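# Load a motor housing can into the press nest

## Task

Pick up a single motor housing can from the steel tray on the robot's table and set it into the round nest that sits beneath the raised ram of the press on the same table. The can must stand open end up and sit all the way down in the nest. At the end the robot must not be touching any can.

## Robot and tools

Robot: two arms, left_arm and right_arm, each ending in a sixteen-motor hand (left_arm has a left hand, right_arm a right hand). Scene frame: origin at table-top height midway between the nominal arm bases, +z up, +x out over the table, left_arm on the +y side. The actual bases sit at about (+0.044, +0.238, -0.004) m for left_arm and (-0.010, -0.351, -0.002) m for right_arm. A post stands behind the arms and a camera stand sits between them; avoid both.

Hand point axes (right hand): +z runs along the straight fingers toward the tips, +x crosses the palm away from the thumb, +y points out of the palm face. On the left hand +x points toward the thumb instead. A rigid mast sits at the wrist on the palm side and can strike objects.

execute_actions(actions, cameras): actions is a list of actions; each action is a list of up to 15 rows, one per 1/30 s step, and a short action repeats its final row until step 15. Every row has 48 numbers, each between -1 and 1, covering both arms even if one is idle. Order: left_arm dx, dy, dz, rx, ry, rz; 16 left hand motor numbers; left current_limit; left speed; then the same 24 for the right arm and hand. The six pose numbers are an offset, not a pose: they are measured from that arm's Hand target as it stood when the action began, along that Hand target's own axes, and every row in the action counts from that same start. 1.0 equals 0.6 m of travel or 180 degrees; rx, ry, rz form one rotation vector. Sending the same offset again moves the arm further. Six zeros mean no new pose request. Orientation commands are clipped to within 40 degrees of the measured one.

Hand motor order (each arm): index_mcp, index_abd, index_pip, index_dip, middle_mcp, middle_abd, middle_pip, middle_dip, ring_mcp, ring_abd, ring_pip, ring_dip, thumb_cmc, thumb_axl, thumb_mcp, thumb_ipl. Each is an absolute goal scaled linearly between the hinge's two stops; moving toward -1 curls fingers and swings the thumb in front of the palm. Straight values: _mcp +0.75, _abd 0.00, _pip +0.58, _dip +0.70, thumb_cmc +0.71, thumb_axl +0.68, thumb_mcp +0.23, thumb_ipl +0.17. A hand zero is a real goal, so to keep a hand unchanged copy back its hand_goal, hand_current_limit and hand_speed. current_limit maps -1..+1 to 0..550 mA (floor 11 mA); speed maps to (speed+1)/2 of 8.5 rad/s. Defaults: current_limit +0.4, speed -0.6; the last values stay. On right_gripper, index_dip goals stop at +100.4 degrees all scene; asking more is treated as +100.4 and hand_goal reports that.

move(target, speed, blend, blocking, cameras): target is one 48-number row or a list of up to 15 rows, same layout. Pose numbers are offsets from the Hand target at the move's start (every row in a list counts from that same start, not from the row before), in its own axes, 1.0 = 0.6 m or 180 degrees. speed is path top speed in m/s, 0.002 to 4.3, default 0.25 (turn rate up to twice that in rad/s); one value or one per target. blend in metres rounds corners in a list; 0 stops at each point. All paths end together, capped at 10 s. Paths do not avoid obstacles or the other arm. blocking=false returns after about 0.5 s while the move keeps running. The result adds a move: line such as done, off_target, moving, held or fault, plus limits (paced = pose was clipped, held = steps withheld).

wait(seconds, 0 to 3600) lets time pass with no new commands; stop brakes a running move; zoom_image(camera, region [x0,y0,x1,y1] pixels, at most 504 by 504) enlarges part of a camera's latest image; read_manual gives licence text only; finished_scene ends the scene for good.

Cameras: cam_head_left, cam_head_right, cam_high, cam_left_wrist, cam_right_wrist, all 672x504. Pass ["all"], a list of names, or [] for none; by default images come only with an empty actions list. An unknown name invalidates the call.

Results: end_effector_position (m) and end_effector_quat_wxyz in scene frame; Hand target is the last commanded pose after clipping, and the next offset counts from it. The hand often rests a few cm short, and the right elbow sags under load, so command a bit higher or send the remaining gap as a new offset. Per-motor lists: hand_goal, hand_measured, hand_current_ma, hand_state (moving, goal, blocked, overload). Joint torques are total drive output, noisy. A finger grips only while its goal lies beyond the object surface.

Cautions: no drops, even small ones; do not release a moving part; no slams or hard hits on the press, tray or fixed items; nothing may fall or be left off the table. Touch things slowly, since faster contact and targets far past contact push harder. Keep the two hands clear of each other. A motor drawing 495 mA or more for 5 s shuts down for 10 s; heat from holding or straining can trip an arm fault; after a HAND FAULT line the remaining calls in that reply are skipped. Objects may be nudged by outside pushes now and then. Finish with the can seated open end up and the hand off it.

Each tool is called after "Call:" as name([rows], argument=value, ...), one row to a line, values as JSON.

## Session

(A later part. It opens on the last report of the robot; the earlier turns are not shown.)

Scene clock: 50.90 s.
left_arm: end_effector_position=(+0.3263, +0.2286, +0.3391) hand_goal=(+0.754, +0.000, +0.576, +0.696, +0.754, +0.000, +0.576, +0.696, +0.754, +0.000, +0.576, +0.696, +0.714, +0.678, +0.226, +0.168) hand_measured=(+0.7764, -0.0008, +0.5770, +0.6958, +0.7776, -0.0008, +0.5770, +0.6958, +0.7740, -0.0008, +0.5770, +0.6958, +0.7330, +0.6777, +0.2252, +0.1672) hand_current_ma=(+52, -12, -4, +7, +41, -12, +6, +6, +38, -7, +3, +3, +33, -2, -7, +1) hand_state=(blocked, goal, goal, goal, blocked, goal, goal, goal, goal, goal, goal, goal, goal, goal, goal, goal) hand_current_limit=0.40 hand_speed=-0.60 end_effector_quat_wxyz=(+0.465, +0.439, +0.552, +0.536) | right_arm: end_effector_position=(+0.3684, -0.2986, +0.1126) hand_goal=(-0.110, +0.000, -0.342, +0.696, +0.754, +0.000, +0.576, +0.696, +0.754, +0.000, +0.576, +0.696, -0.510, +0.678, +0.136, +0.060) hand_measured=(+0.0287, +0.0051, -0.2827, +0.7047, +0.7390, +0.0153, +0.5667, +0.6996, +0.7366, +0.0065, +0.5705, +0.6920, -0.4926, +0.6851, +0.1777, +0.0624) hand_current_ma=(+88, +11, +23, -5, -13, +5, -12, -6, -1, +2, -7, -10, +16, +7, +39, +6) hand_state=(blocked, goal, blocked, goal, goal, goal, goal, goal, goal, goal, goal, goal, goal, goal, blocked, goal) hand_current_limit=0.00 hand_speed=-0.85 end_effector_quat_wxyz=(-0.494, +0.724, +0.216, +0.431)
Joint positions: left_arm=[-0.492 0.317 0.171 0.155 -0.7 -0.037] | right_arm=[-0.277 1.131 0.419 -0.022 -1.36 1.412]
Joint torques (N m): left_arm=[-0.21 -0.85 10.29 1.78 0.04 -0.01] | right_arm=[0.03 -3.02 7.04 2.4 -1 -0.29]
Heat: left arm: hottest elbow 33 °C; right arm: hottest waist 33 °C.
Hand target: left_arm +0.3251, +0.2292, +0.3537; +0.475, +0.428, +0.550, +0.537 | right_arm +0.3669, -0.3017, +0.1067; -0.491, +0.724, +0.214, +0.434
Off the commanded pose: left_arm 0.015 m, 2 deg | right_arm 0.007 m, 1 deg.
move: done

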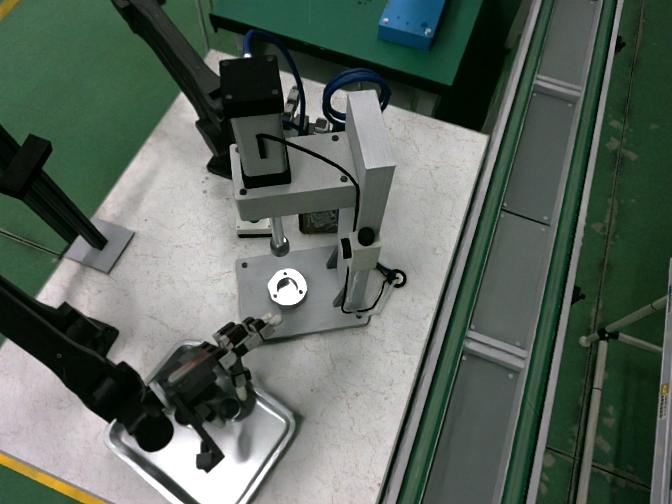

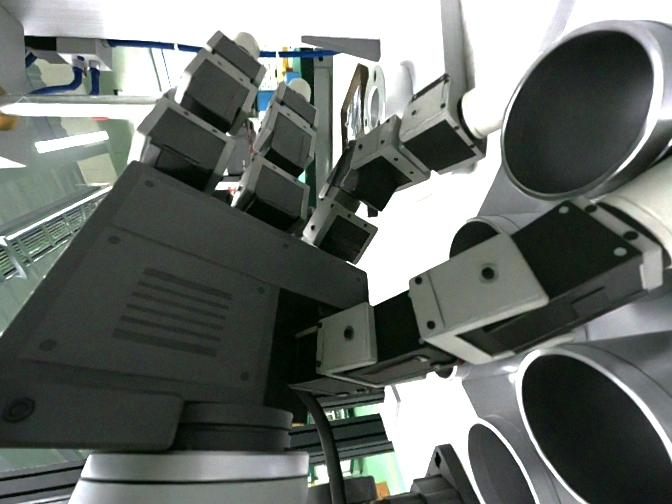

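Call:
move([
  [0,0,0,0,0,0,0.754,0,0.576,0.696,0.754,0,0.576,0.696,0.754,0,0.576,0.696,0.714,0.678,0.226,0.168,0.4,-0.6, 0,0,0,0,0,0,-0.11,0,-0.343,0.696,0.754,0,0.576,0.696,0.754,0,0.576,0.696,-0.51,0.678,0.04,0.04,0.0,-0.85],
  [0,0,0,0,0,0,0.754,0,0.576,0.696,0.754,0,0.576,0.696,0.754,0,0.576,0.696,0.714,0.678,0.226,0.168,0.4,-0.6, 0,0,0,0,0,0,-0.2,0,-0.4,0.696,0.754,0,0.576,0.696,0.754,0,0.576,0.696,-0.51,0.678,-0.07,0.02,0.1,-0.85],
], speed=0.05, cameras=["cam_high","cam_right_wrist"])

Call:
zoom_image(camera="cam_right_wrist", region=[372, 0, 672, 300])

Scene clock: 52.13 s.
left_arm: end_effector_position=(+0.3263, +0.2286, +0.3391) hand_goal=(+0.754, +0.000, +0.576, +0.696, +0.754, +0.000, +0.576, +0.696, +0.754, +0.000, +0.576, +0.696, +0.714, +0.678, +0.226, +0.168) hand_measured=(+0.7764, -0.0008, +0.5770, +0.6958, +0.7776, +0.0007, +0.5770, +0.6958, +0.7728, +0.0007, +0.5770, +0.6958, +0.7343, +0.6767, +0.2252, +0.1681) hand_current_ma=(+52, -8, -13, +9, +45, -5, +13, +9, +37, -7, +4, +7, +31, +0, -10, -3) hand_state=(blocked, goal, goal, goal, blocked, goal, goal, goal, goal, goal, goal, goal, goal, goal, goal, goal) hand_current_limit=0.40 hand_speed=-0.60 end_effector_quat_wxyz=(+0.465, +0.439, +0.552, +0.536) | right_arm: end_effector_position=(+0.3684, -0.2986, +0.1126) hand_goal=(-0.200, +0.000, -0.400, +0.696, +0.754, +0.000, +0.576, +0.696, +0.754, +0.000, +0.576, +0.696, -0.510, +0.678, -0.070, +0.020) hand_measured=(+0.0299, +0.0080, -0.2802, +0.7366, +0.7378, +0.0153, +0.5680, +0.6996, +0.7366, +0.0065, +0.5705, +0.6920, -0.4926, +0.6809, +0.1609, +0.0681) hand_current_ma=(+179, +9, +65, +13, -15, +7, -13, -6, -1, +6, -5, -10, +15, +1, +250, +46) hand_state=(blocked, goal, blocked, blocked, goal, goal, goal, goal, goal, goal, goal, goal, goal, goal, blocked, blocked) hand_current_limit=0.10 hand_speed=-0.85 end_effector_quat_wxyz=(-0.494, +0.724, +0.216, +0.431)
Joint positions: left_arm=[-0.492 0.317 0.171 0.155 -0.7 -0.037] | right_arm=[-0.277 1.131 0.419 -0.022 -1.36 1.412]
Joint torques (N m): left_arm=[-0.15 -0.85 10.26 1.8 0.04 -0.02] | right_arm=[0.03 -3.02 7.08 2.41 -1 -0.28]
Heat: left arm: hottest elbow 33 °C; right arm: hottest waist 33 °C.
Hand target: left_arm +0.3251, +0.2292, +0.3537; +0.475, +0.428, +0.550, +0.537 | right_arm +0.3669, -0.3017, +0.1067; -0.491, +0.724, +0.214, +0.434
Off the commanded pose: left_arm 0.015 m, 2 deg | right_arm 0.007 m, 1 deg.
move: done

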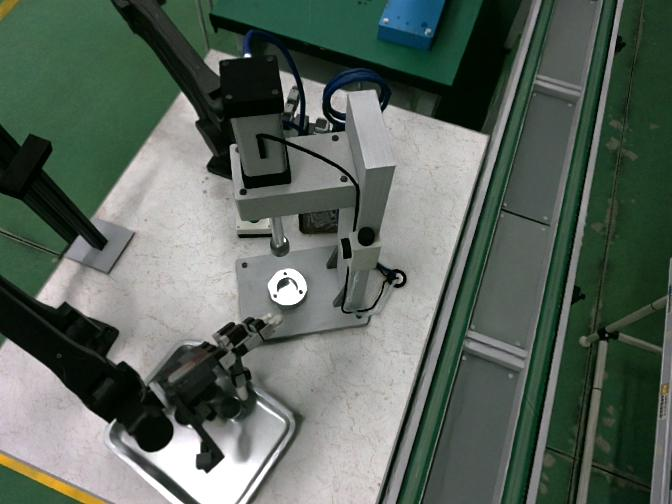

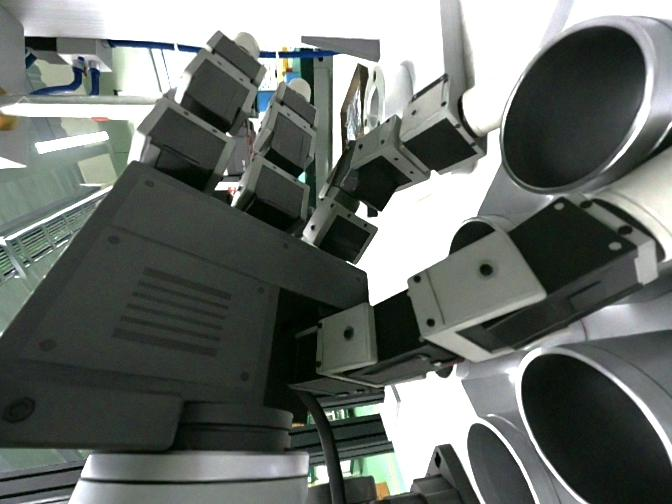

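Scaled by 1.680.

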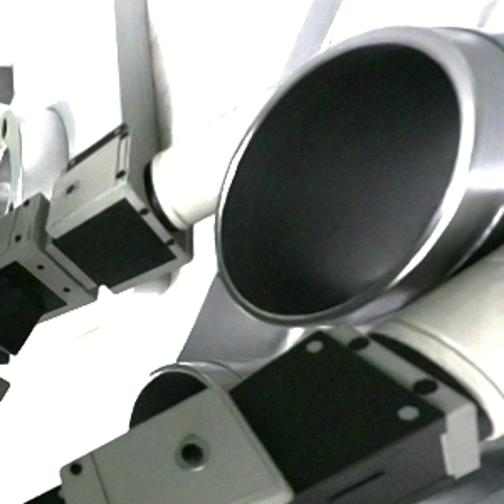

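Call:
move(target=[0,0,0,0,0,0,0.754,0,0.576,0.696,0.754,0,0.576,0.696,0.754,0,0.576,0.696,0.714,0.678,0.226,0.168,0.4,-0.6, 0.0532,-0.0038,0.0107,0,0,0,-0.2,0,-0.42,0.65,0.754,0,0.576,0.696,0.754,0,0.576,0.696,-0.51,0.678,-0.07,0.02,0.1,-0.85], speed=0.05, cameras=["cam_right_wrist"])

Scene clock: 53.87 s.
left_arm: end_effector_position=(+0.3263, +0.2286, +0.3391) hand_goal=(+0.754, +0.000, +0.576, +0.696, +0.754, +0.000, +0.576, +0.696, +0.754, +0.000, +0.576, +0.696, +0.714, +0.678, +0.226, +0.168) hand_measured=(+0.7764, -0.0008, +0.5770, +0.6958, +0.7776, +0.0007, +0.5770, +0.6958, +0.7728, -0.0008, +0.5770, +0.6958, +0.7343, +0.6767, +0.2262, +0.1681) hand_current_ma=(+51, -7, -10, -2, +42, -7, +8, +9, +35, -6, +6, +8, +31, -1, -8, -7) hand_state=(blocked, goal, goal, goal, blocked, goal, goal, goal, goal, goal, goal, goal, goal, goal, goal, goal) hand_current_limit=0.40 hand_speed=-0.60 end_effector_quat_wxyz=(+0.465, +0.439, +0.552, +0.536) | right_arm: end_effector_position=(+0.3682, -0.2977, +0.1126) hand_goal=(-0.200, +0.000, -0.420, +0.650, +0.754, +0.000, +0.576, +0.696, +0.754, +0.000, +0.576, +0.696, -0.510, +0.678, -0.070, +0.020) hand_measured=(+0.0299, -0.0081, -0.2802, +0.7366, +0.7378, +0.0153, +0.5680, +0.6996, +0.7378, +0.0065, +0.5705, +0.6920, -0.4977, +0.6851, +0.1589, +0.0690) hand_current_ma=(+182, +5, +83, +40, -15, +8, -8, -6, -2, +1, -2, -10, +12, +4, +244, +42) hand_state=(blocked, goal, blocked, blocked, goal, goal, goal, goal, goal, goal, goal, goal, goal, goal, blocked, blocked) hand_current_limit=0.10 hand_speed=-0.85 end_effector_quat_wxyz=(-0.498, +0.730, +0.203, +0.422)
Joint positions: left_arm=[-0.492 0.317 0.171 0.155 -0.7 -0.037] | right_arm=[-0.27 1.125 0.423 -0.022 -1.345 1.457]
Joint torques (N m): left_arm=[-0.09 -0.85 10.26 1.84 0.05 -0.02] | right_arm=[1.79 -4.72 12.12 2 -0.77 0.03]
Heat: left arm: hottest elbow 33 °C; right arm: hottest waist 33 °C.
Hand target: left_arm +0.3251, +0.2292, +0.3537; +0.475, +0.428, +0.550, +0.537 | right_arm +0.3848, -0.2986, +0.1339; -0.492, +0.724, +0.214, +0.434
Off the commanded pose: left_arm 0.015 m, 2 deg | right_arm 0.027 m, 2 deg.
move: off_target (right_arm)

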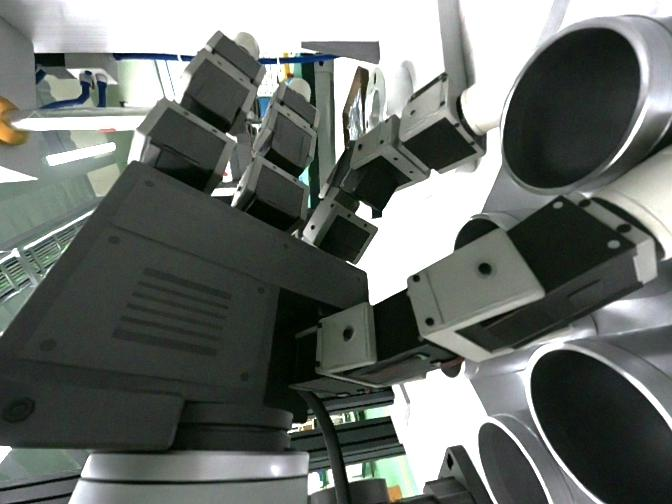

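Call:
move(target=[0,0,0,0,0,0,0.754,0,0.576,0.696,0.754,0,0.576,0.696,0.754,0,0.576,0.696,0.714,0.678,0.226,0.168,0.4,-0.6, 0.0839,-0.0526,-0.0141,0,0,0,-0.2,0,-0.42,0.65,0.754,0,0.576,0.696,0.754,0,0.576,0.696,-0.51,0.678,-0.07,0.02,0.1,-0.85], speed=0.06, cameras=["cam_high","cam_head_left","cam_right_wrist"])

Call:
zoom_image(camera="cam_high", region=[140, 330, 300, 490])

Scene clock: 55.90 s.
left_arm: end_effector_position=(+0.3263, +0.2286, +0.3391) hand_goal=(+0.754, +0.000, +0.576, +0.696, +0.754, +0.000, +0.576, +0.696, +0.754, +0.000, +0.576, +0.696, +0.714, +0.678, +0.226, +0.168) hand_measured=(+0.7776, -0.0008, +0.5770, +0.6958, +0.7776, +0.0007, +0.5770, +0.6958, +0.7728, -0.0008, +0.5770, +0.6958, +0.7330, +0.6777, +0.2252, +0.1672) hand_current_ma=(+49, -3, -8, +11, +39, -5, +9, +8, +29, -4, -1, -1, +30, +1, -9, +1) hand_state=(blocked, goal, goal, goal, blocked, goal, goal, goal, goal, goal, goal, goal, goal, goal, goal, goal) hand_current_limit=0.40 hand_speed=-0.60 end_effector_quat_wxyz=(+0.465, +0.439, +0.552, +0.536) | right_arm: end_effector_position=(+0.3628, -0.2964, +0.1577) hand_goal=(-0.200, +0.000, -0.420, +0.650, +0.754, +0.000, +0.576, +0.696, +0.754, +0.000, +0.576, +0.696, -0.510, +0.678, -0.070, +0.020) hand_measured=(+0.0299, +0.0183, -0.2802, +0.7366, +0.7390, +0.0153, +0.5667, +0.6996, +0.7378, +0.0065, +0.5705, +0.6907, -0.4361, +0.6862, +0.1549, +0.0700) hand_current_ma=(+179, +10, +84, +41, -19, +6, -12, -5, +1, +2, -3, -10, +49, +2, +238, +45) hand_state=(blocked, goal, blocked, blocked, goal, goal, goal, goal, goal, goal, goal, goal, blocked, goal, blocked, blocked) hand_current_limit=0.10 hand_speed=-0.85 end_effector_quat_wxyz=(-0.508, +0.737, +0.182, +0.407)
Joint positions: left_arm=[-0.492 0.317 0.171 0.155 -0.7 -0.037] | right_arm=[-0.269 0.998 0.504 -0.234 -1.34 1.508]
Joint torques (N m): left_arm=[-0.15 -0.67 10.25 1.77 0.05 -0.02] | right_arm=[1.73 -4.25 15.2 1.69 -0.96 -0.35]
Heat: left arm: hottest elbow 33 °C; right arm: hottest elbow 34 °C.
Hand target: left_arm +0.3251, +0.2292, +0.3537; +0.475, +0.428, +0.550, +0.537 | right_arm +0.3848, -0.2987, +0.1938; -0.492, +0.724, +0.214, +0.434
Off the commanded pose: left_arm 0.015 m, 2 deg | right_arm 0.042 m, 5 deg.
move: off_target (right_arm)
Images, in order (width x height): cam_head_left 672x504, cam_high 672x504, cam_right_wrist 672x504.

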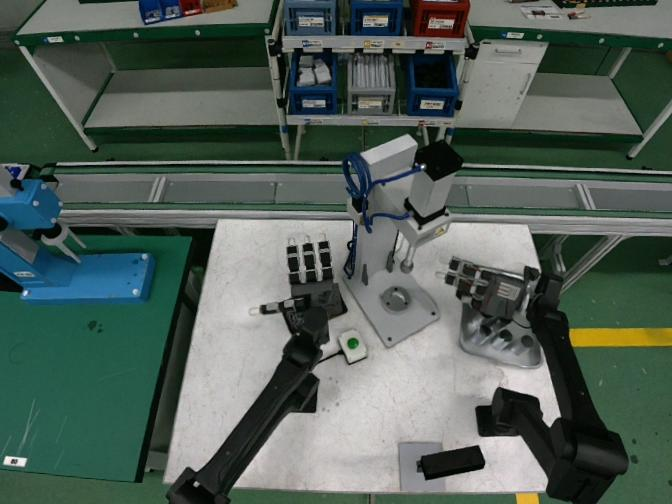

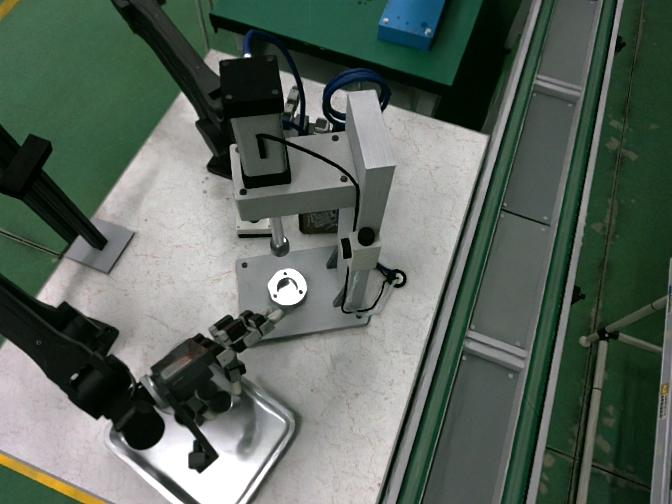

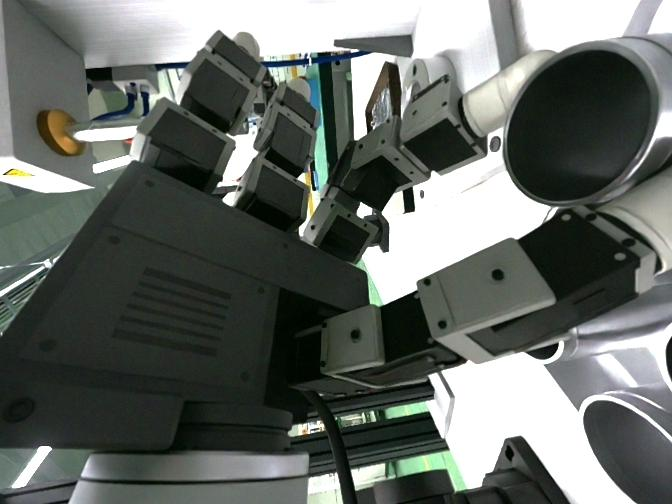

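Scaled by 3.150.

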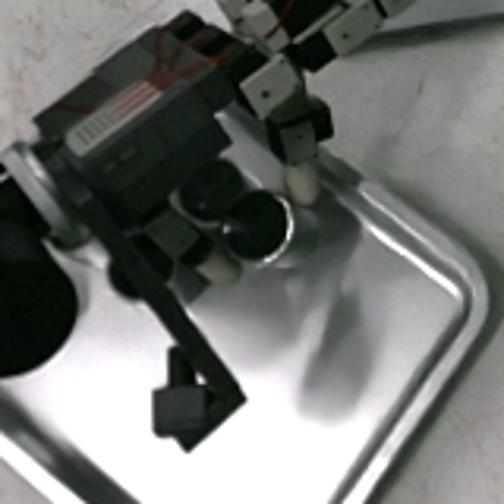

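Call:
zoom_image(camera="cam_right_wrist", region=[432, 0, 672, 240])

Call:
zoom_image(camera="cam_high", region=[180, 360, 260, 440])

Scaled by 2.100.

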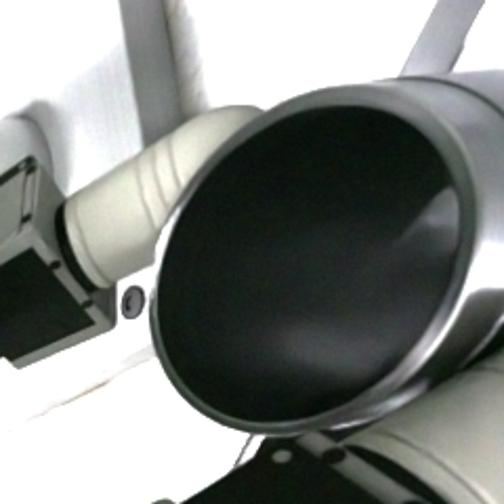

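Scaled by 6.300.

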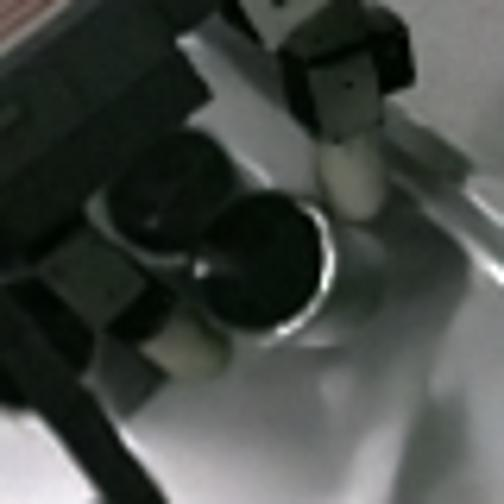

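Call:
move(target=[0,0,0,0,0,0,0.754,0,0.576,0.696,0.754,0,0.576,0.696,0.754,0,0.576,0.696,0.714,0.678,0.226,0.168,0.4,-0.6, 0.0208,-0.1135,0.1452,0.1165,-0.0731,-0.0196,-0.2,0,-0.42,0.65,0.754,0,0.576,0.696,0.754,0,0.576,0.696,-0.6,0.678,-0.07,0.02,0.1,-0.85], speed=0.12, cameras=["cam_high","cam_head_left","cam_right_wrist"])

Call:
zoom_image(camera="cam_high", region=[140, 230, 340, 430])

Call:
zoom_image(camera="cam_head_left", region=[380, 200, 560, 360])

Scene clock: 60.20 s.
left_arm: end_effector_position=(+0.3263, +0.2286, +0.3391) hand_goal=(+0.754, +0.000, +0.576, +0.696, +0.754, +0.000, +0.576, +0.696, +0.754, +0.000, +0.576, +0.696, +0.714, +0.678, +0.226, +0.168) hand_measured=(+0.7776, -0.0008, +0.5770, +0.6958, +0.7776, -0.0008, +0.5770, +0.6958, +0.7728, -0.0008, +0.5770, +0.6958, +0.7330, +0.6777, +0.2262, +0.1681) hand_current_ma=(+50, -6, -11, +5, +39, -13, +11, +6, +31, -2, -1, +4, +34, -4, -6, +0) hand_state=(blocked, goal, goal, goal, blocked, goal, goal, goal, goal, goal, goal, goal, goal, goal, goal, goal) hand_current_limit=0.40 hand_speed=-0.60 end_effector_quat_wxyz=(+0.465, +0.439, +0.552, +0.536) | right_arm: end_effector_position=(+0.3661, -0.2095, +0.2097) hand_goal=(-0.200, +0.000, -0.420, +0.650, +0.754, +0.000, +0.576, +0.696, +0.754, +0.000, +0.576, +0.696, -0.600, +0.678, -0.070, +0.020) hand_measured=(+0.0299, +0.0183, -0.2802, +0.7366, +0.7354, +0.0153, +0.5667, +0.6996, +0.6751, +0.1267, +0.5475, +0.6920, -0.4399, +0.6851, +0.1549, +0.0709) hand_current_ma=(+174, +13, +81, +42, -14, +6, -10, -8, -41, +49, -16, -12, +120, +3, +243, +46) hand_state=(blocked, goal, blocked, blocked, goal, goal, goal, goal, blocked, blocked, blocked, goal, blocked, goal, blocked, blocked) hand_current_limit=0.10 hand_speed=-0.85 end_effector_quat_wxyz=(-0.572, +0.680, +0.329, +0.319)
Joint positions: left_arm=[-0.492 0.317 0.171 0.155 -0.7 -0.037] | right_arm=[-0.063 1.206 0.854 -1.194 -1.428 0.636]
Joint torques (N m): left_arm=[-0.03 -0.79 10.26 1.81 0.04 0] | right_arm=[4.95 -4.89 13.52 0.57 -1.46 -0.36]
Heat: left arm: hottest elbow 33 °C; right arm: hottest elbow 34 °C.
Hand target: left_arm +0.3251, +0.2292, +0.3537; +0.475, +0.428, +0.550, +0.537 | right_arm +0.3777, -0.1930, +0.2278; -0.574, +0.661, +0.366, +0.317
Off the commanded pose: left_arm 0.015 m, 2 deg | right_arm 0.027 m, 5 deg.
move: off_target (right_arm)
Images, in order (width x height): cam_head_left 672x504, cam_high 672x504, cam_right_wrist 672x504.

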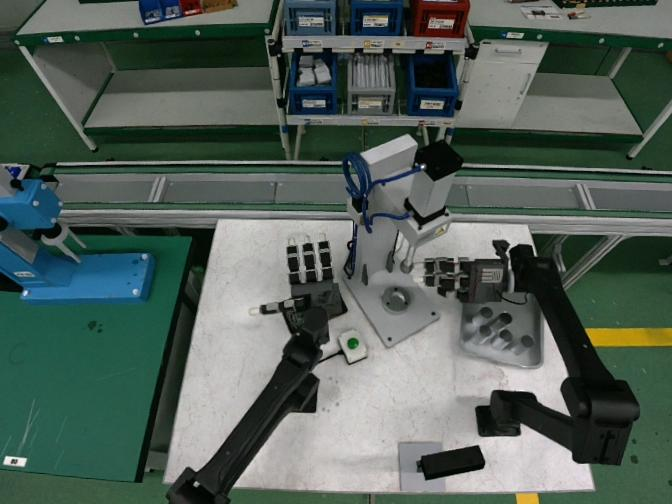

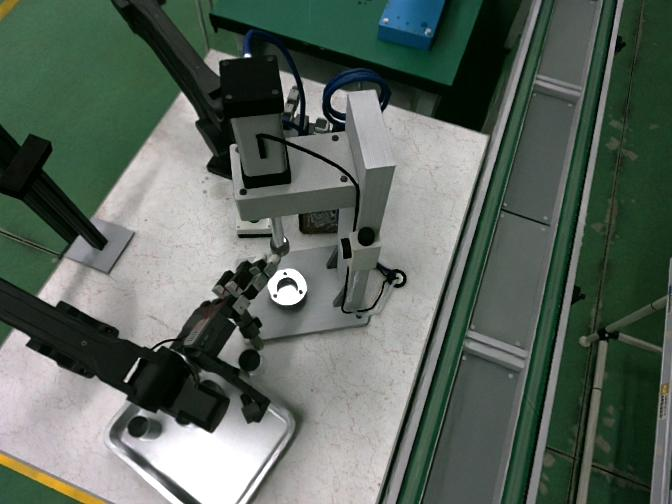

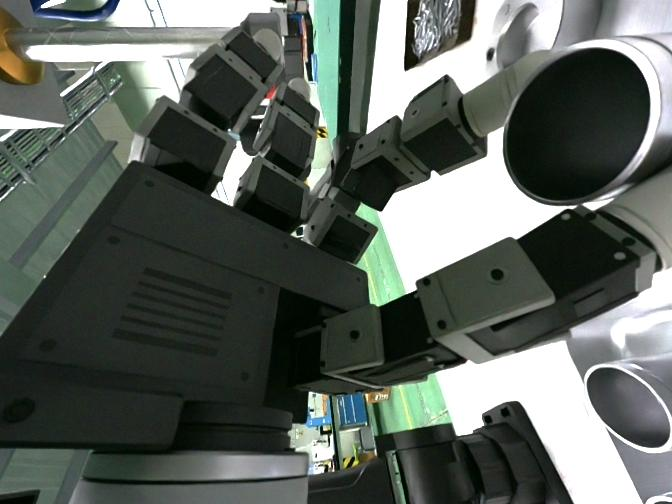

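Scaled by 2.520.

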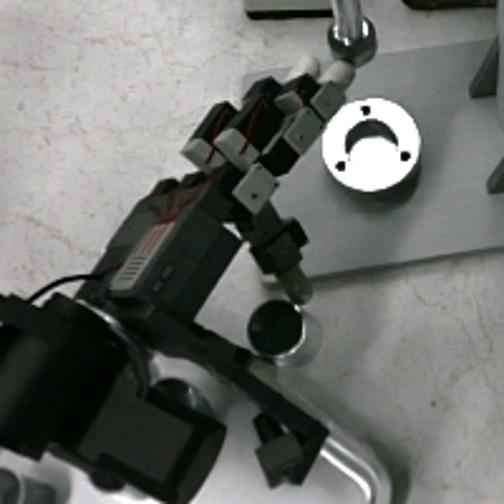

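Scaled by 2.800.

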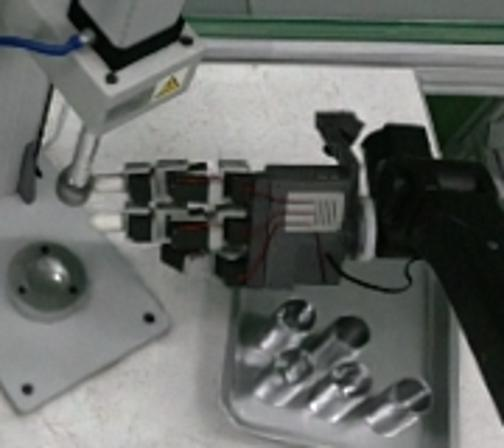

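Call:
move([
  [0,0,0,0,0,0,0.754,0,0.576,0.696,0.754,0,0.576,0.696,0.754,0,0.576,0.696,0.714,0.678,0.226,0.168,0.4,-0.6, -0.0139,0.0087,-0.1155,0,0,0,-0.2,0,-0.42,0.65,0.754,0,0.576,0.696,0.754,0,0.576,0.696,-0.6,0.678,-0.07,0.02,0.1,-0.85],
], speed=0.12, cameras=["cam_high","cam_head_left"])

Call:
zoom_image(camera="cam_high", region=[140, 230, 340, 430])

Scene clock: 62.57 s.
left_arm: end_effector_position=(+0.3263, +0.2286, +0.3391) hand_goal=(+0.754, +0.000, +0.576, +0.696, +0.754, +0.000, +0.576, +0.696, +0.754, +0.000, +0.576, +0.696, +0.714, +0.678, +0.226, +0.168) hand_measured=(+0.7764, +0.0007, +0.5770, +0.6958, +0.7776, -0.0008, +0.5770, +0.6958, +0.7728, +0.0007, +0.5770, +0.6958, +0.7330, +0.6777, +0.2262, +0.1672) hand_current_ma=(+49, -10, -14, +6, +45, -13, +14, +9, +33, -11, +3, +4, +32, +0, -9, +1) hand_state=(blocked, goal, goal, goal, blocked, goal, goal, goal, goal, goal, goal, goal, goal, goal, goal, goal) hand_current_limit=0.40 hand_speed=-0.60 end_effector_quat_wxyz=(+0.465, +0.439, +0.552, +0.536) | right_arm: end_effector_position=(+0.3580, -0.2562, +0.2068) hand_goal=(-0.200, +0.000, -0.420, +0.650, +0.754, +0.000, +0.576, +0.696, +0.754, +0.000, +0.576, +0.696, -0.600, +0.678, -0.070, +0.020) hand_measured=(+0.0299, +0.0183, -0.2789, +0.7366, +0.7354, +0.0153, +0.5680, +0.6971, +0.6859, +0.0607, +0.5487, +0.6869, -0.4412, +0.6851, +0.1539, +0.0719) hand_current_ma=(+180, +13, +83, +44, -16, +6, -9, -10, -32, +23, -17, -15, +117, +8, +243, +47) hand_state=(blocked, goal, blocked, blocked, goal, goal, goal, goal, blocked, blocked, blocked, goal, blocked, goal, blocked, blocked) hand_current_limit=0.10 hand_speed=-0.85 end_effector_quat_wxyz=(-0.550, +0.700, +0.328, +0.316)
Joint positions: left_arm=[-0.492 0.317 0.171 0.155 -0.7 -0.037] | right_arm=[-0.196 1.288 0.917 -1.675 -1.349 0.125]
Joint torques (N m): left_arm=[-0.21 -0.79 10.29 1.76 0.05 -0.01] | right_arm=[0.26 -5.95 13.34 -0.27 -1.22 -0.36]
Heat: left arm: hottest elbow 33 °C; right arm: hottest elbow 34 °C.
Hand target: left_arm +0.3251, +0.2292, +0.3537; +0.475, +0.428, +0.550, +0.537 | right_arm +0.3777, -0.2630, +0.2278; -0.574, +0.661, +0.366, +0.317
Off the commanded pose: left_arm 0.015 m, 2 deg | right_arm 0.030 m, 7 deg.
joint sent to its limit (right arm) — joint 4 (wrist pitch), lower limit. The joint targets are off in orientation, not in position.
move: off_target (right_arm)
Images, in order (width x height): cam_head_left 672x504, cam_high 672x504.

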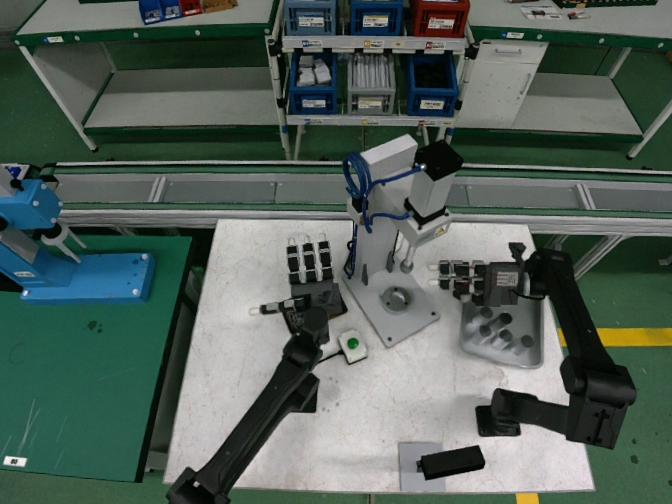

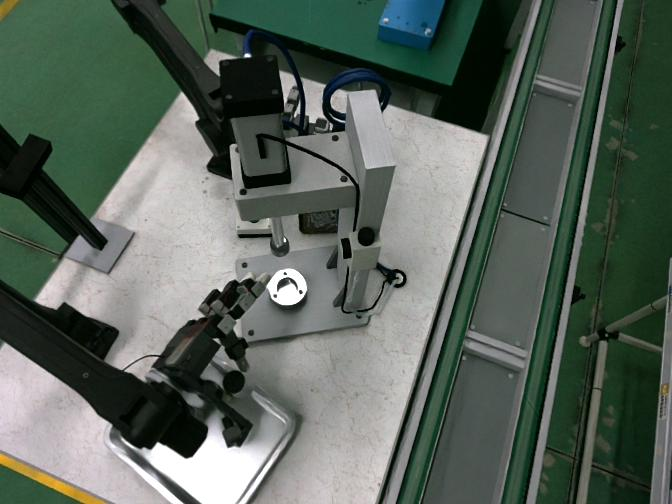

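Scaled by 2.520.

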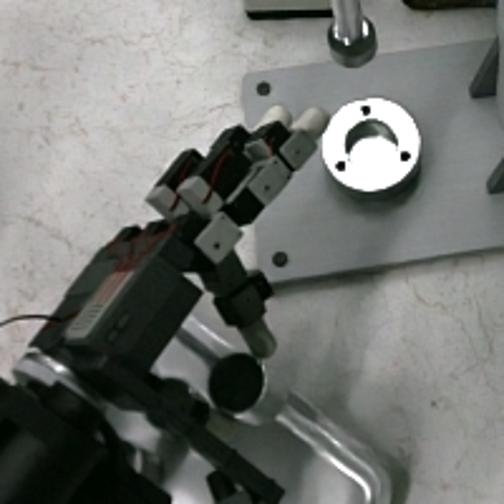

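Call:
zoom_image(camera="cam_high", region=[230, 240, 330, 340])

Call:
zoom_image(camera="cam_head_left", region=[370, 240, 430, 330])

Scaled by 5.040.

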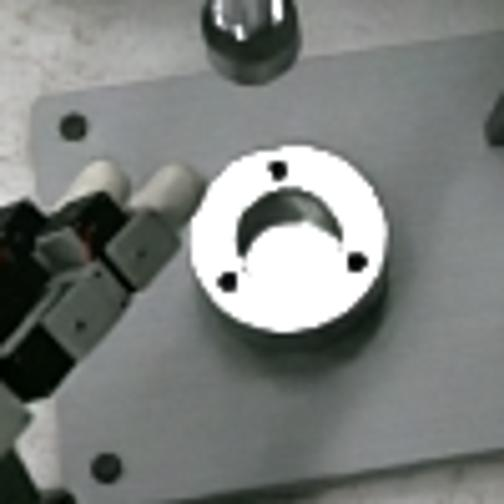

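Scaled by 5.600.

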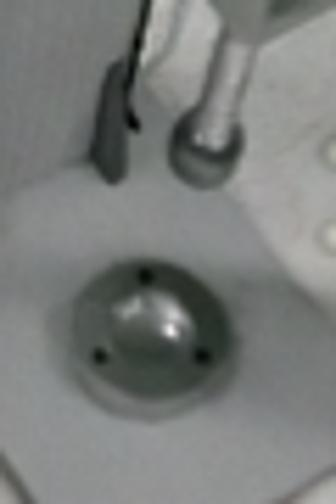

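Call:
move(target=[0,0,0,0,0,0,0.754,0,0.576,0.696,0.754,0,0.576,0.696,0.754,0,0.576,0.696,0.714,0.678,0.226,0.168,0.4,-0.6, -0.0407,-0.0172,0.3167,0,0,0,-0.2,0,-0.42,0.65,0.918,0,0.693,0.696,1.0,-0.04,0.796,0.9,-0.65,0.678,-0.07,0.02,0.1,-0.85], speed=0.1, cameras=["cam_high","cam_head_left","cam_head_right","cam_right_wrist"])

Call:
zoom_image(camera="cam_high", region=[180, 220, 340, 380])

Call:
zoom_image(camera="cam_right_wrist", region=[422, 0, 672, 250])

Scene clock: 67.40 s.
left_arm: end_effector_position=(+0.3263, +0.2286, +0.3391) hand_goal=(+0.754, +0.000, +0.576, +0.696, +0.754, +0.000, +0.576, +0.696, +0.754, +0.000, +0.576, +0.696, +0.714, +0.678, +0.226, +0.168) hand_measured=(+0.7764, +0.0007, +0.5770, +0.6958, +0.7776, -0.0008, +0.5770, +0.6958, +0.7728, +0.0007, +0.5770, +0.6958, +0.7330, +0.6767, +0.2262, +0.1681) hand_current_ma=(+51, -8, -9, +5, +42, -5, +10, +1, +32, -2, +3, +6, +32, +0, -10, -6) hand_state=(blocked, goal, goal, goal, blocked, goal, goal, goal, goal, goal, goal, goal, goal, goal, goal, goal) hand_current_limit=0.40 hand_speed=-0.60 end_effector_quat_wxyz=(+0.465, +0.439, +0.552, +0.536) | right_arm: end_effector_position=(+0.3581, -0.0788, +0.1892) hand_goal=(-0.200, +0.000, -0.420, +0.650, +0.918, +0.000, +0.694, +0.696, +1.000, -0.040, +0.796, +0.900, -0.650, +0.678, -0.070, +0.020) hand_measured=(+0.0311, +0.0256, -0.2802, +0.7366, +0.8584, +0.0153, +0.6706, +0.6958, +0.9754, +0.0285, +0.7733, +0.8869, -0.4964, +0.6851, +0.1549, +0.0776) hand_current_ma=(+176, +13, +86, +42, -46, +8, -23, -6, -4, +26, -10, -14, +114, +3, +241, +51) hand_state=(blocked, blocked, blocked, blocked, blocked, goal, blocked, goal, blocked, blocked, blocked, goal, blocked, goal, blocked, blocked) hand_current_limit=0.10 hand_speed=-0.85 end_effector_quat_wxyz=(-0.574, +0.657, +0.372, +0.319)
Joint positions: left_arm=[-0.492 0.317 0.171 0.155 -0.7 -0.037] | right_arm=[0.332 1.157 0.615 0.134 -1.212 1.735]
Joint torques (N m): left_arm=[-0.15 -0.73 10.28 1.76 0.05 -0.03] | right_arm=[1.9 -6.01 8.75 2.74 0.11 0.09]
Heat: left arm: hottest elbow 33 °C; right arm: hottest elbow 34 °C.
Hand target: left_arm +0.3251, +0.2292, +0.3537; +0.475, +0.428, +0.550, +0.537 | right_arm +0.3559, -0.0770, +0.1862; -0.574, +0.661, +0.366, +0.317
Off the commanded pose: left_arm 0.015 m, 2 deg | right_arm 0.004 m, 1 deg.
move: done
Images, in order (width x height): cam_head_left 672x504, cam_head_right 672x504, cam_high 672x504, cam_right_wrist 672x504.

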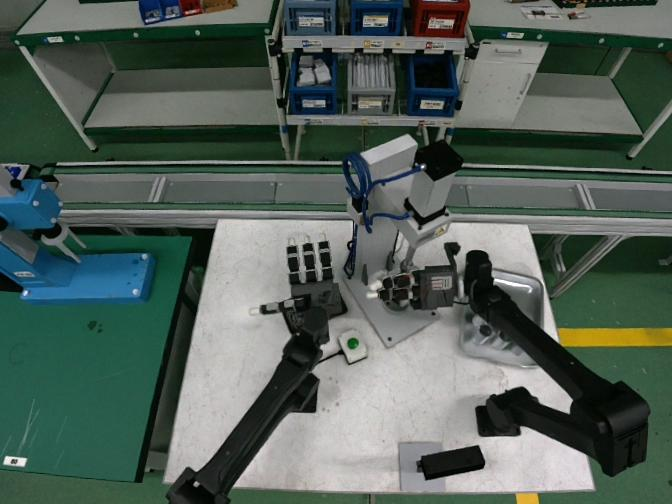

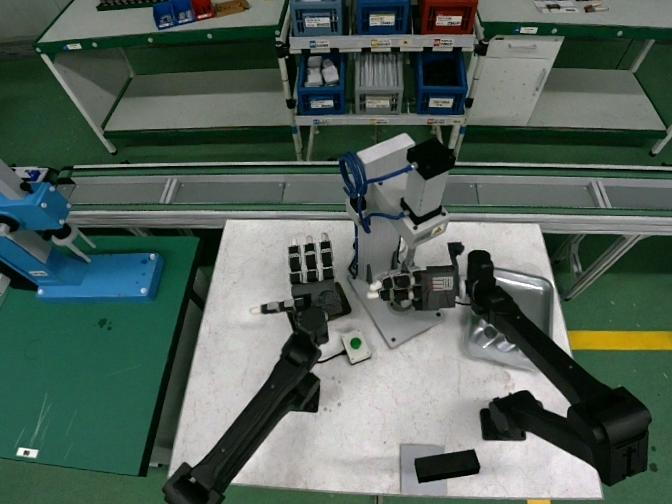

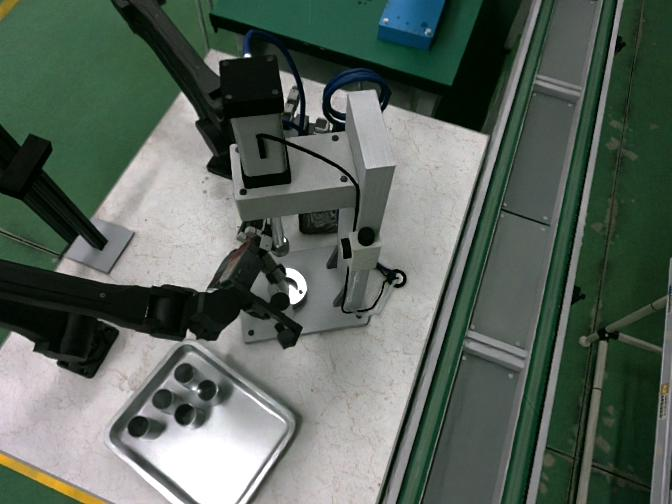

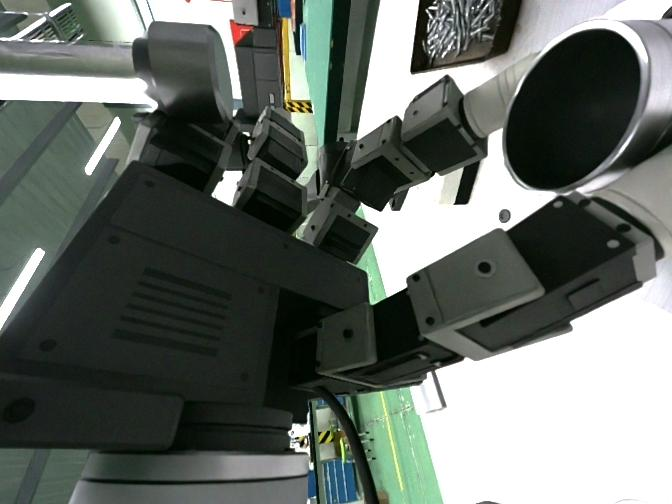

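Scaled by 3.150.

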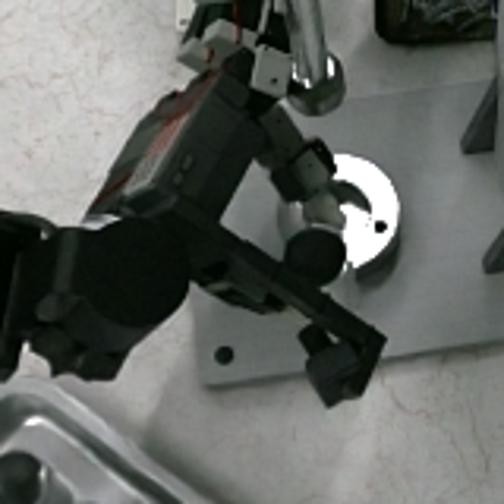

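Scaled by 2.016.

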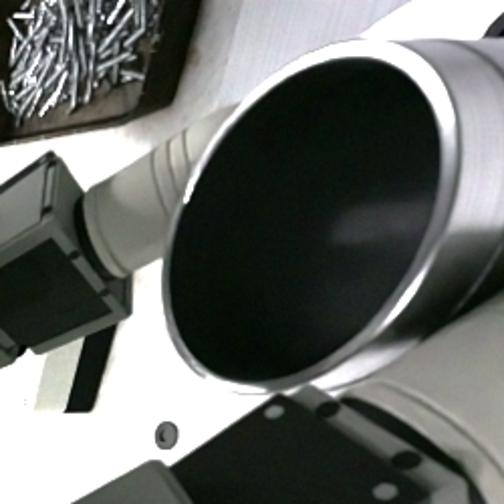

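Call:
zoom_image(camera="cam_head_left", region=[360, 230, 480, 350])

Call:
zoom_image(camera="cam_high", region=[230, 200, 330, 320])

Scaled by 4.200.

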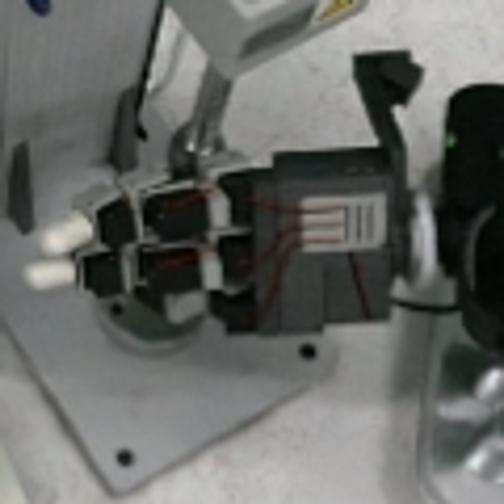

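Scaled by 4.200.

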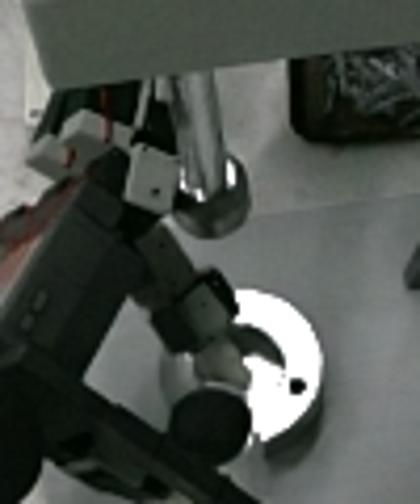

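Call:
move([
  [0,0,0,0,0,0,0.754,0,0.576,0.696,0.754,0,0.576,0.696,0.754,0,0.576,0.696,0.714,0.678,0.226,0.168,0.4,-0.6, -0.0257,-0.0409,0,0,0,0,-0.2,0,-0.42,0.65,0.918,0,0.693,0.696,1.0,-0.04,0.796,0.9,-0.65,0.678,-0.07,0.02,0.1,-0.85],
  [0,0,0,0,0,0,0.754,0,0.576,0.696,0.754,0,0.576,0.696,0.754,0,0.576,0.696,0.714,0.678,0.226,0.168,0.4,-0.6, -0.039,-0.0327,0.1268,0,0,0,-0.2,0,-0.42,0.65,0.918,0,0.693,0.696,1.0,-0.04,0.796,0.9,-0.65,0.678,-0.07,0.02,0.1,-0.85],
], speed=0.08, cameras=["cam_high","cam_head_left","cam_head_right","cam_right_wrist"])

Call:
zoom_image(camera="cam_high", region=[230, 200, 350, 320])

Call:
zoom_image(camera="cam_head_left", region=[340, 220, 480, 360])

Scene clock: 70.40 s.
left_arm: end_effector_position=(+0.3263, +0.2286, +0.3391) hand_goal=(+0.754, +0.000, +0.576, +0.696, +0.754, +0.000, +0.576, +0.696, +0.754, +0.000, +0.576, +0.696, +0.714, +0.678, +0.226, +0.168) hand_measured=(+0.7764, +0.0007, +0.5770, +0.6958, +0.7776, +0.0007, +0.5770, +0.6958, +0.7728, -0.0008, +0.5757, +0.6958, +0.7330, +0.6777, +0.2262, +0.1681) hand_current_ma=(+51, -4, -13, +14, +41, -12, +9, +9, +28, -7, -5, +7, +36, -5, -11, -2) hand_state=(blocked, goal, goal, goal, blocked, goal, goal, goal, goal, goal, goal, goal, goal, goal, goal, goal) hand_current_limit=0.40 hand_speed=-0.60 end_effector_quat_wxyz=(+0.465, +0.439, +0.552, +0.536) | right_arm: end_effector_position=(+0.3221, -0.0106, +0.1588) hand_goal=(-0.200, +0.000, -0.420, +0.650, +0.918, +0.000, +0.694, +0.696, +1.000, -0.040, +0.796, +0.900, -0.650, +0.678, -0.070, +0.020) hand_measured=(+0.0299, +0.0270, -0.2802, +0.7366, +0.8572, +0.0153, +0.6719, +0.6958, +0.9754, +0.0285, +0.7733, +0.8869, -0.6308, +0.6851, +0.1381, +0.0766) hand_current_ma=(+180, +11, +80, +44, -46, +8, -17, -10, -8, +23, -16, -14, +15, +2, +221, +48) hand_state=(blocked, blocked, blocked, blocked, blocked, goal, blocked, goal, blocked, blocked, blocked, goal, goal, goal, blocked, blocked) hand_current_limit=0.10 hand_speed=-0.85 end_effector_quat_wxyz=(-0.570, +0.666, +0.365, +0.313)
Joint positions: left_arm=[-0.492 0.317 0.171 0.155 -0.7 -0.037] | right_arm=[0.574 1.22 0.548 0.396 -0.97 1.909]
Joint torques (N m): left_arm=[-0.15 -0.85 10.29 1.8 0.05 -0.01] | right_arm=[1.55 -5.13 10.66 3.11 -0.22 -0.01]
Heat: left arm: hottest elbow 34 °C; right arm: hottest elbow 34 °C.
Hand target: left_arm +0.3251, +0.2292, +0.3537; +0.475, +0.428, +0.550, +0.537 | right_arm +0.3267, -0.0031, +0.1659; -0.574, +0.661, +0.366, +0.317
Off the commanded pose: left_arm 0.015 m, 2 deg | right_arm 0.012 m, 1 deg.
move: off_target (right_arm)
Images, in order (width x height): cam_head_left 672x504, cam_head_right 672x504, cam_high 672x504, cam_right_wrist 672x504.

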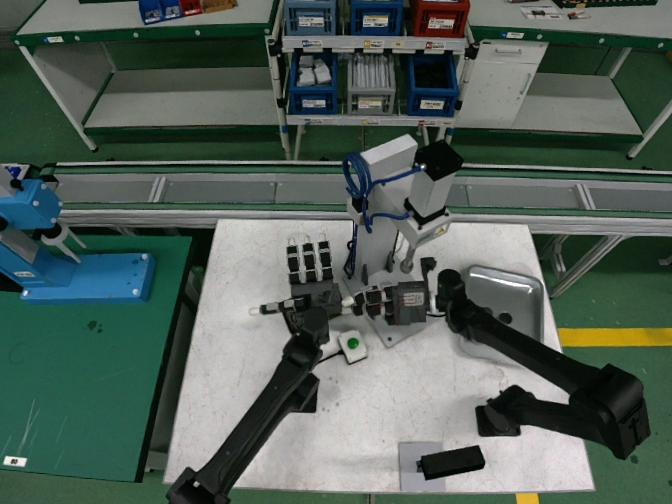

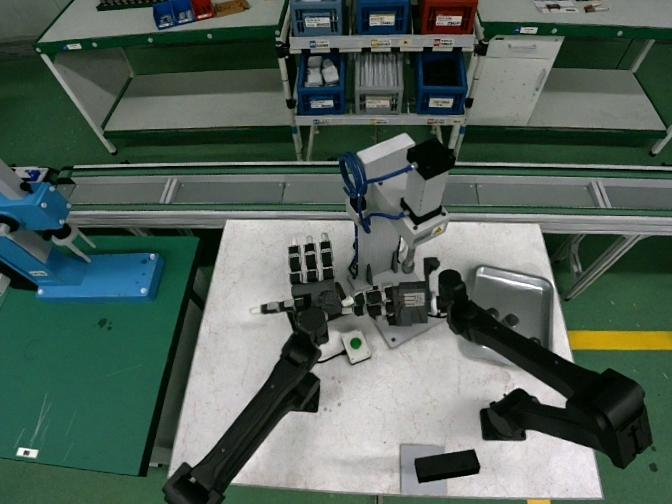

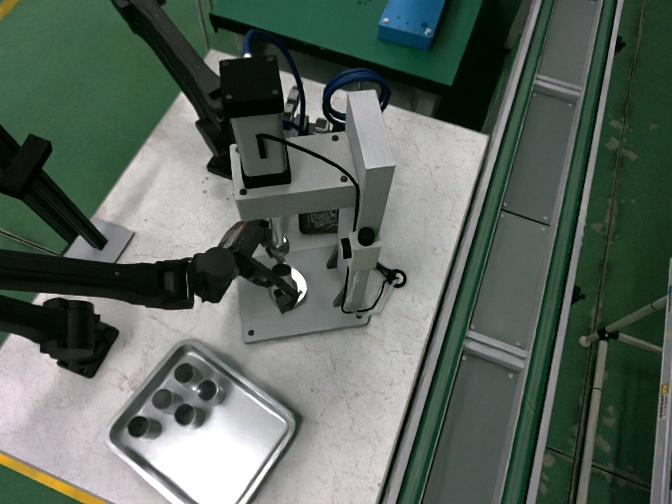

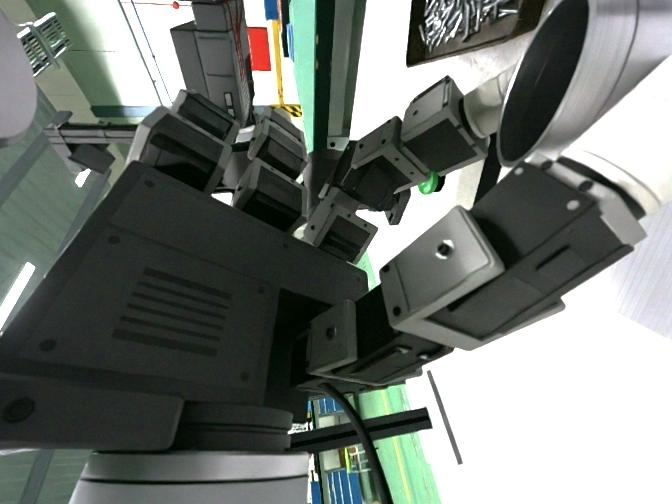

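Scaled by 4.200.

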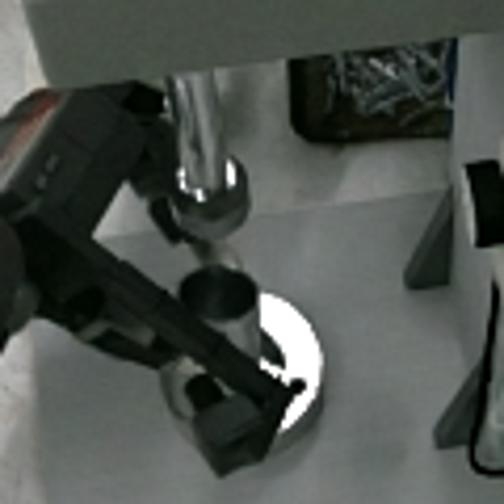

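Scaled by 3.600.

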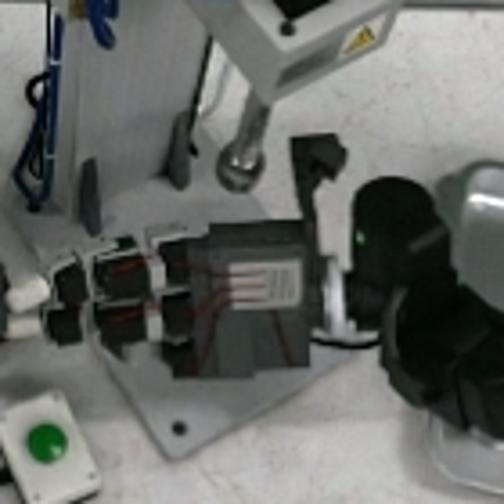

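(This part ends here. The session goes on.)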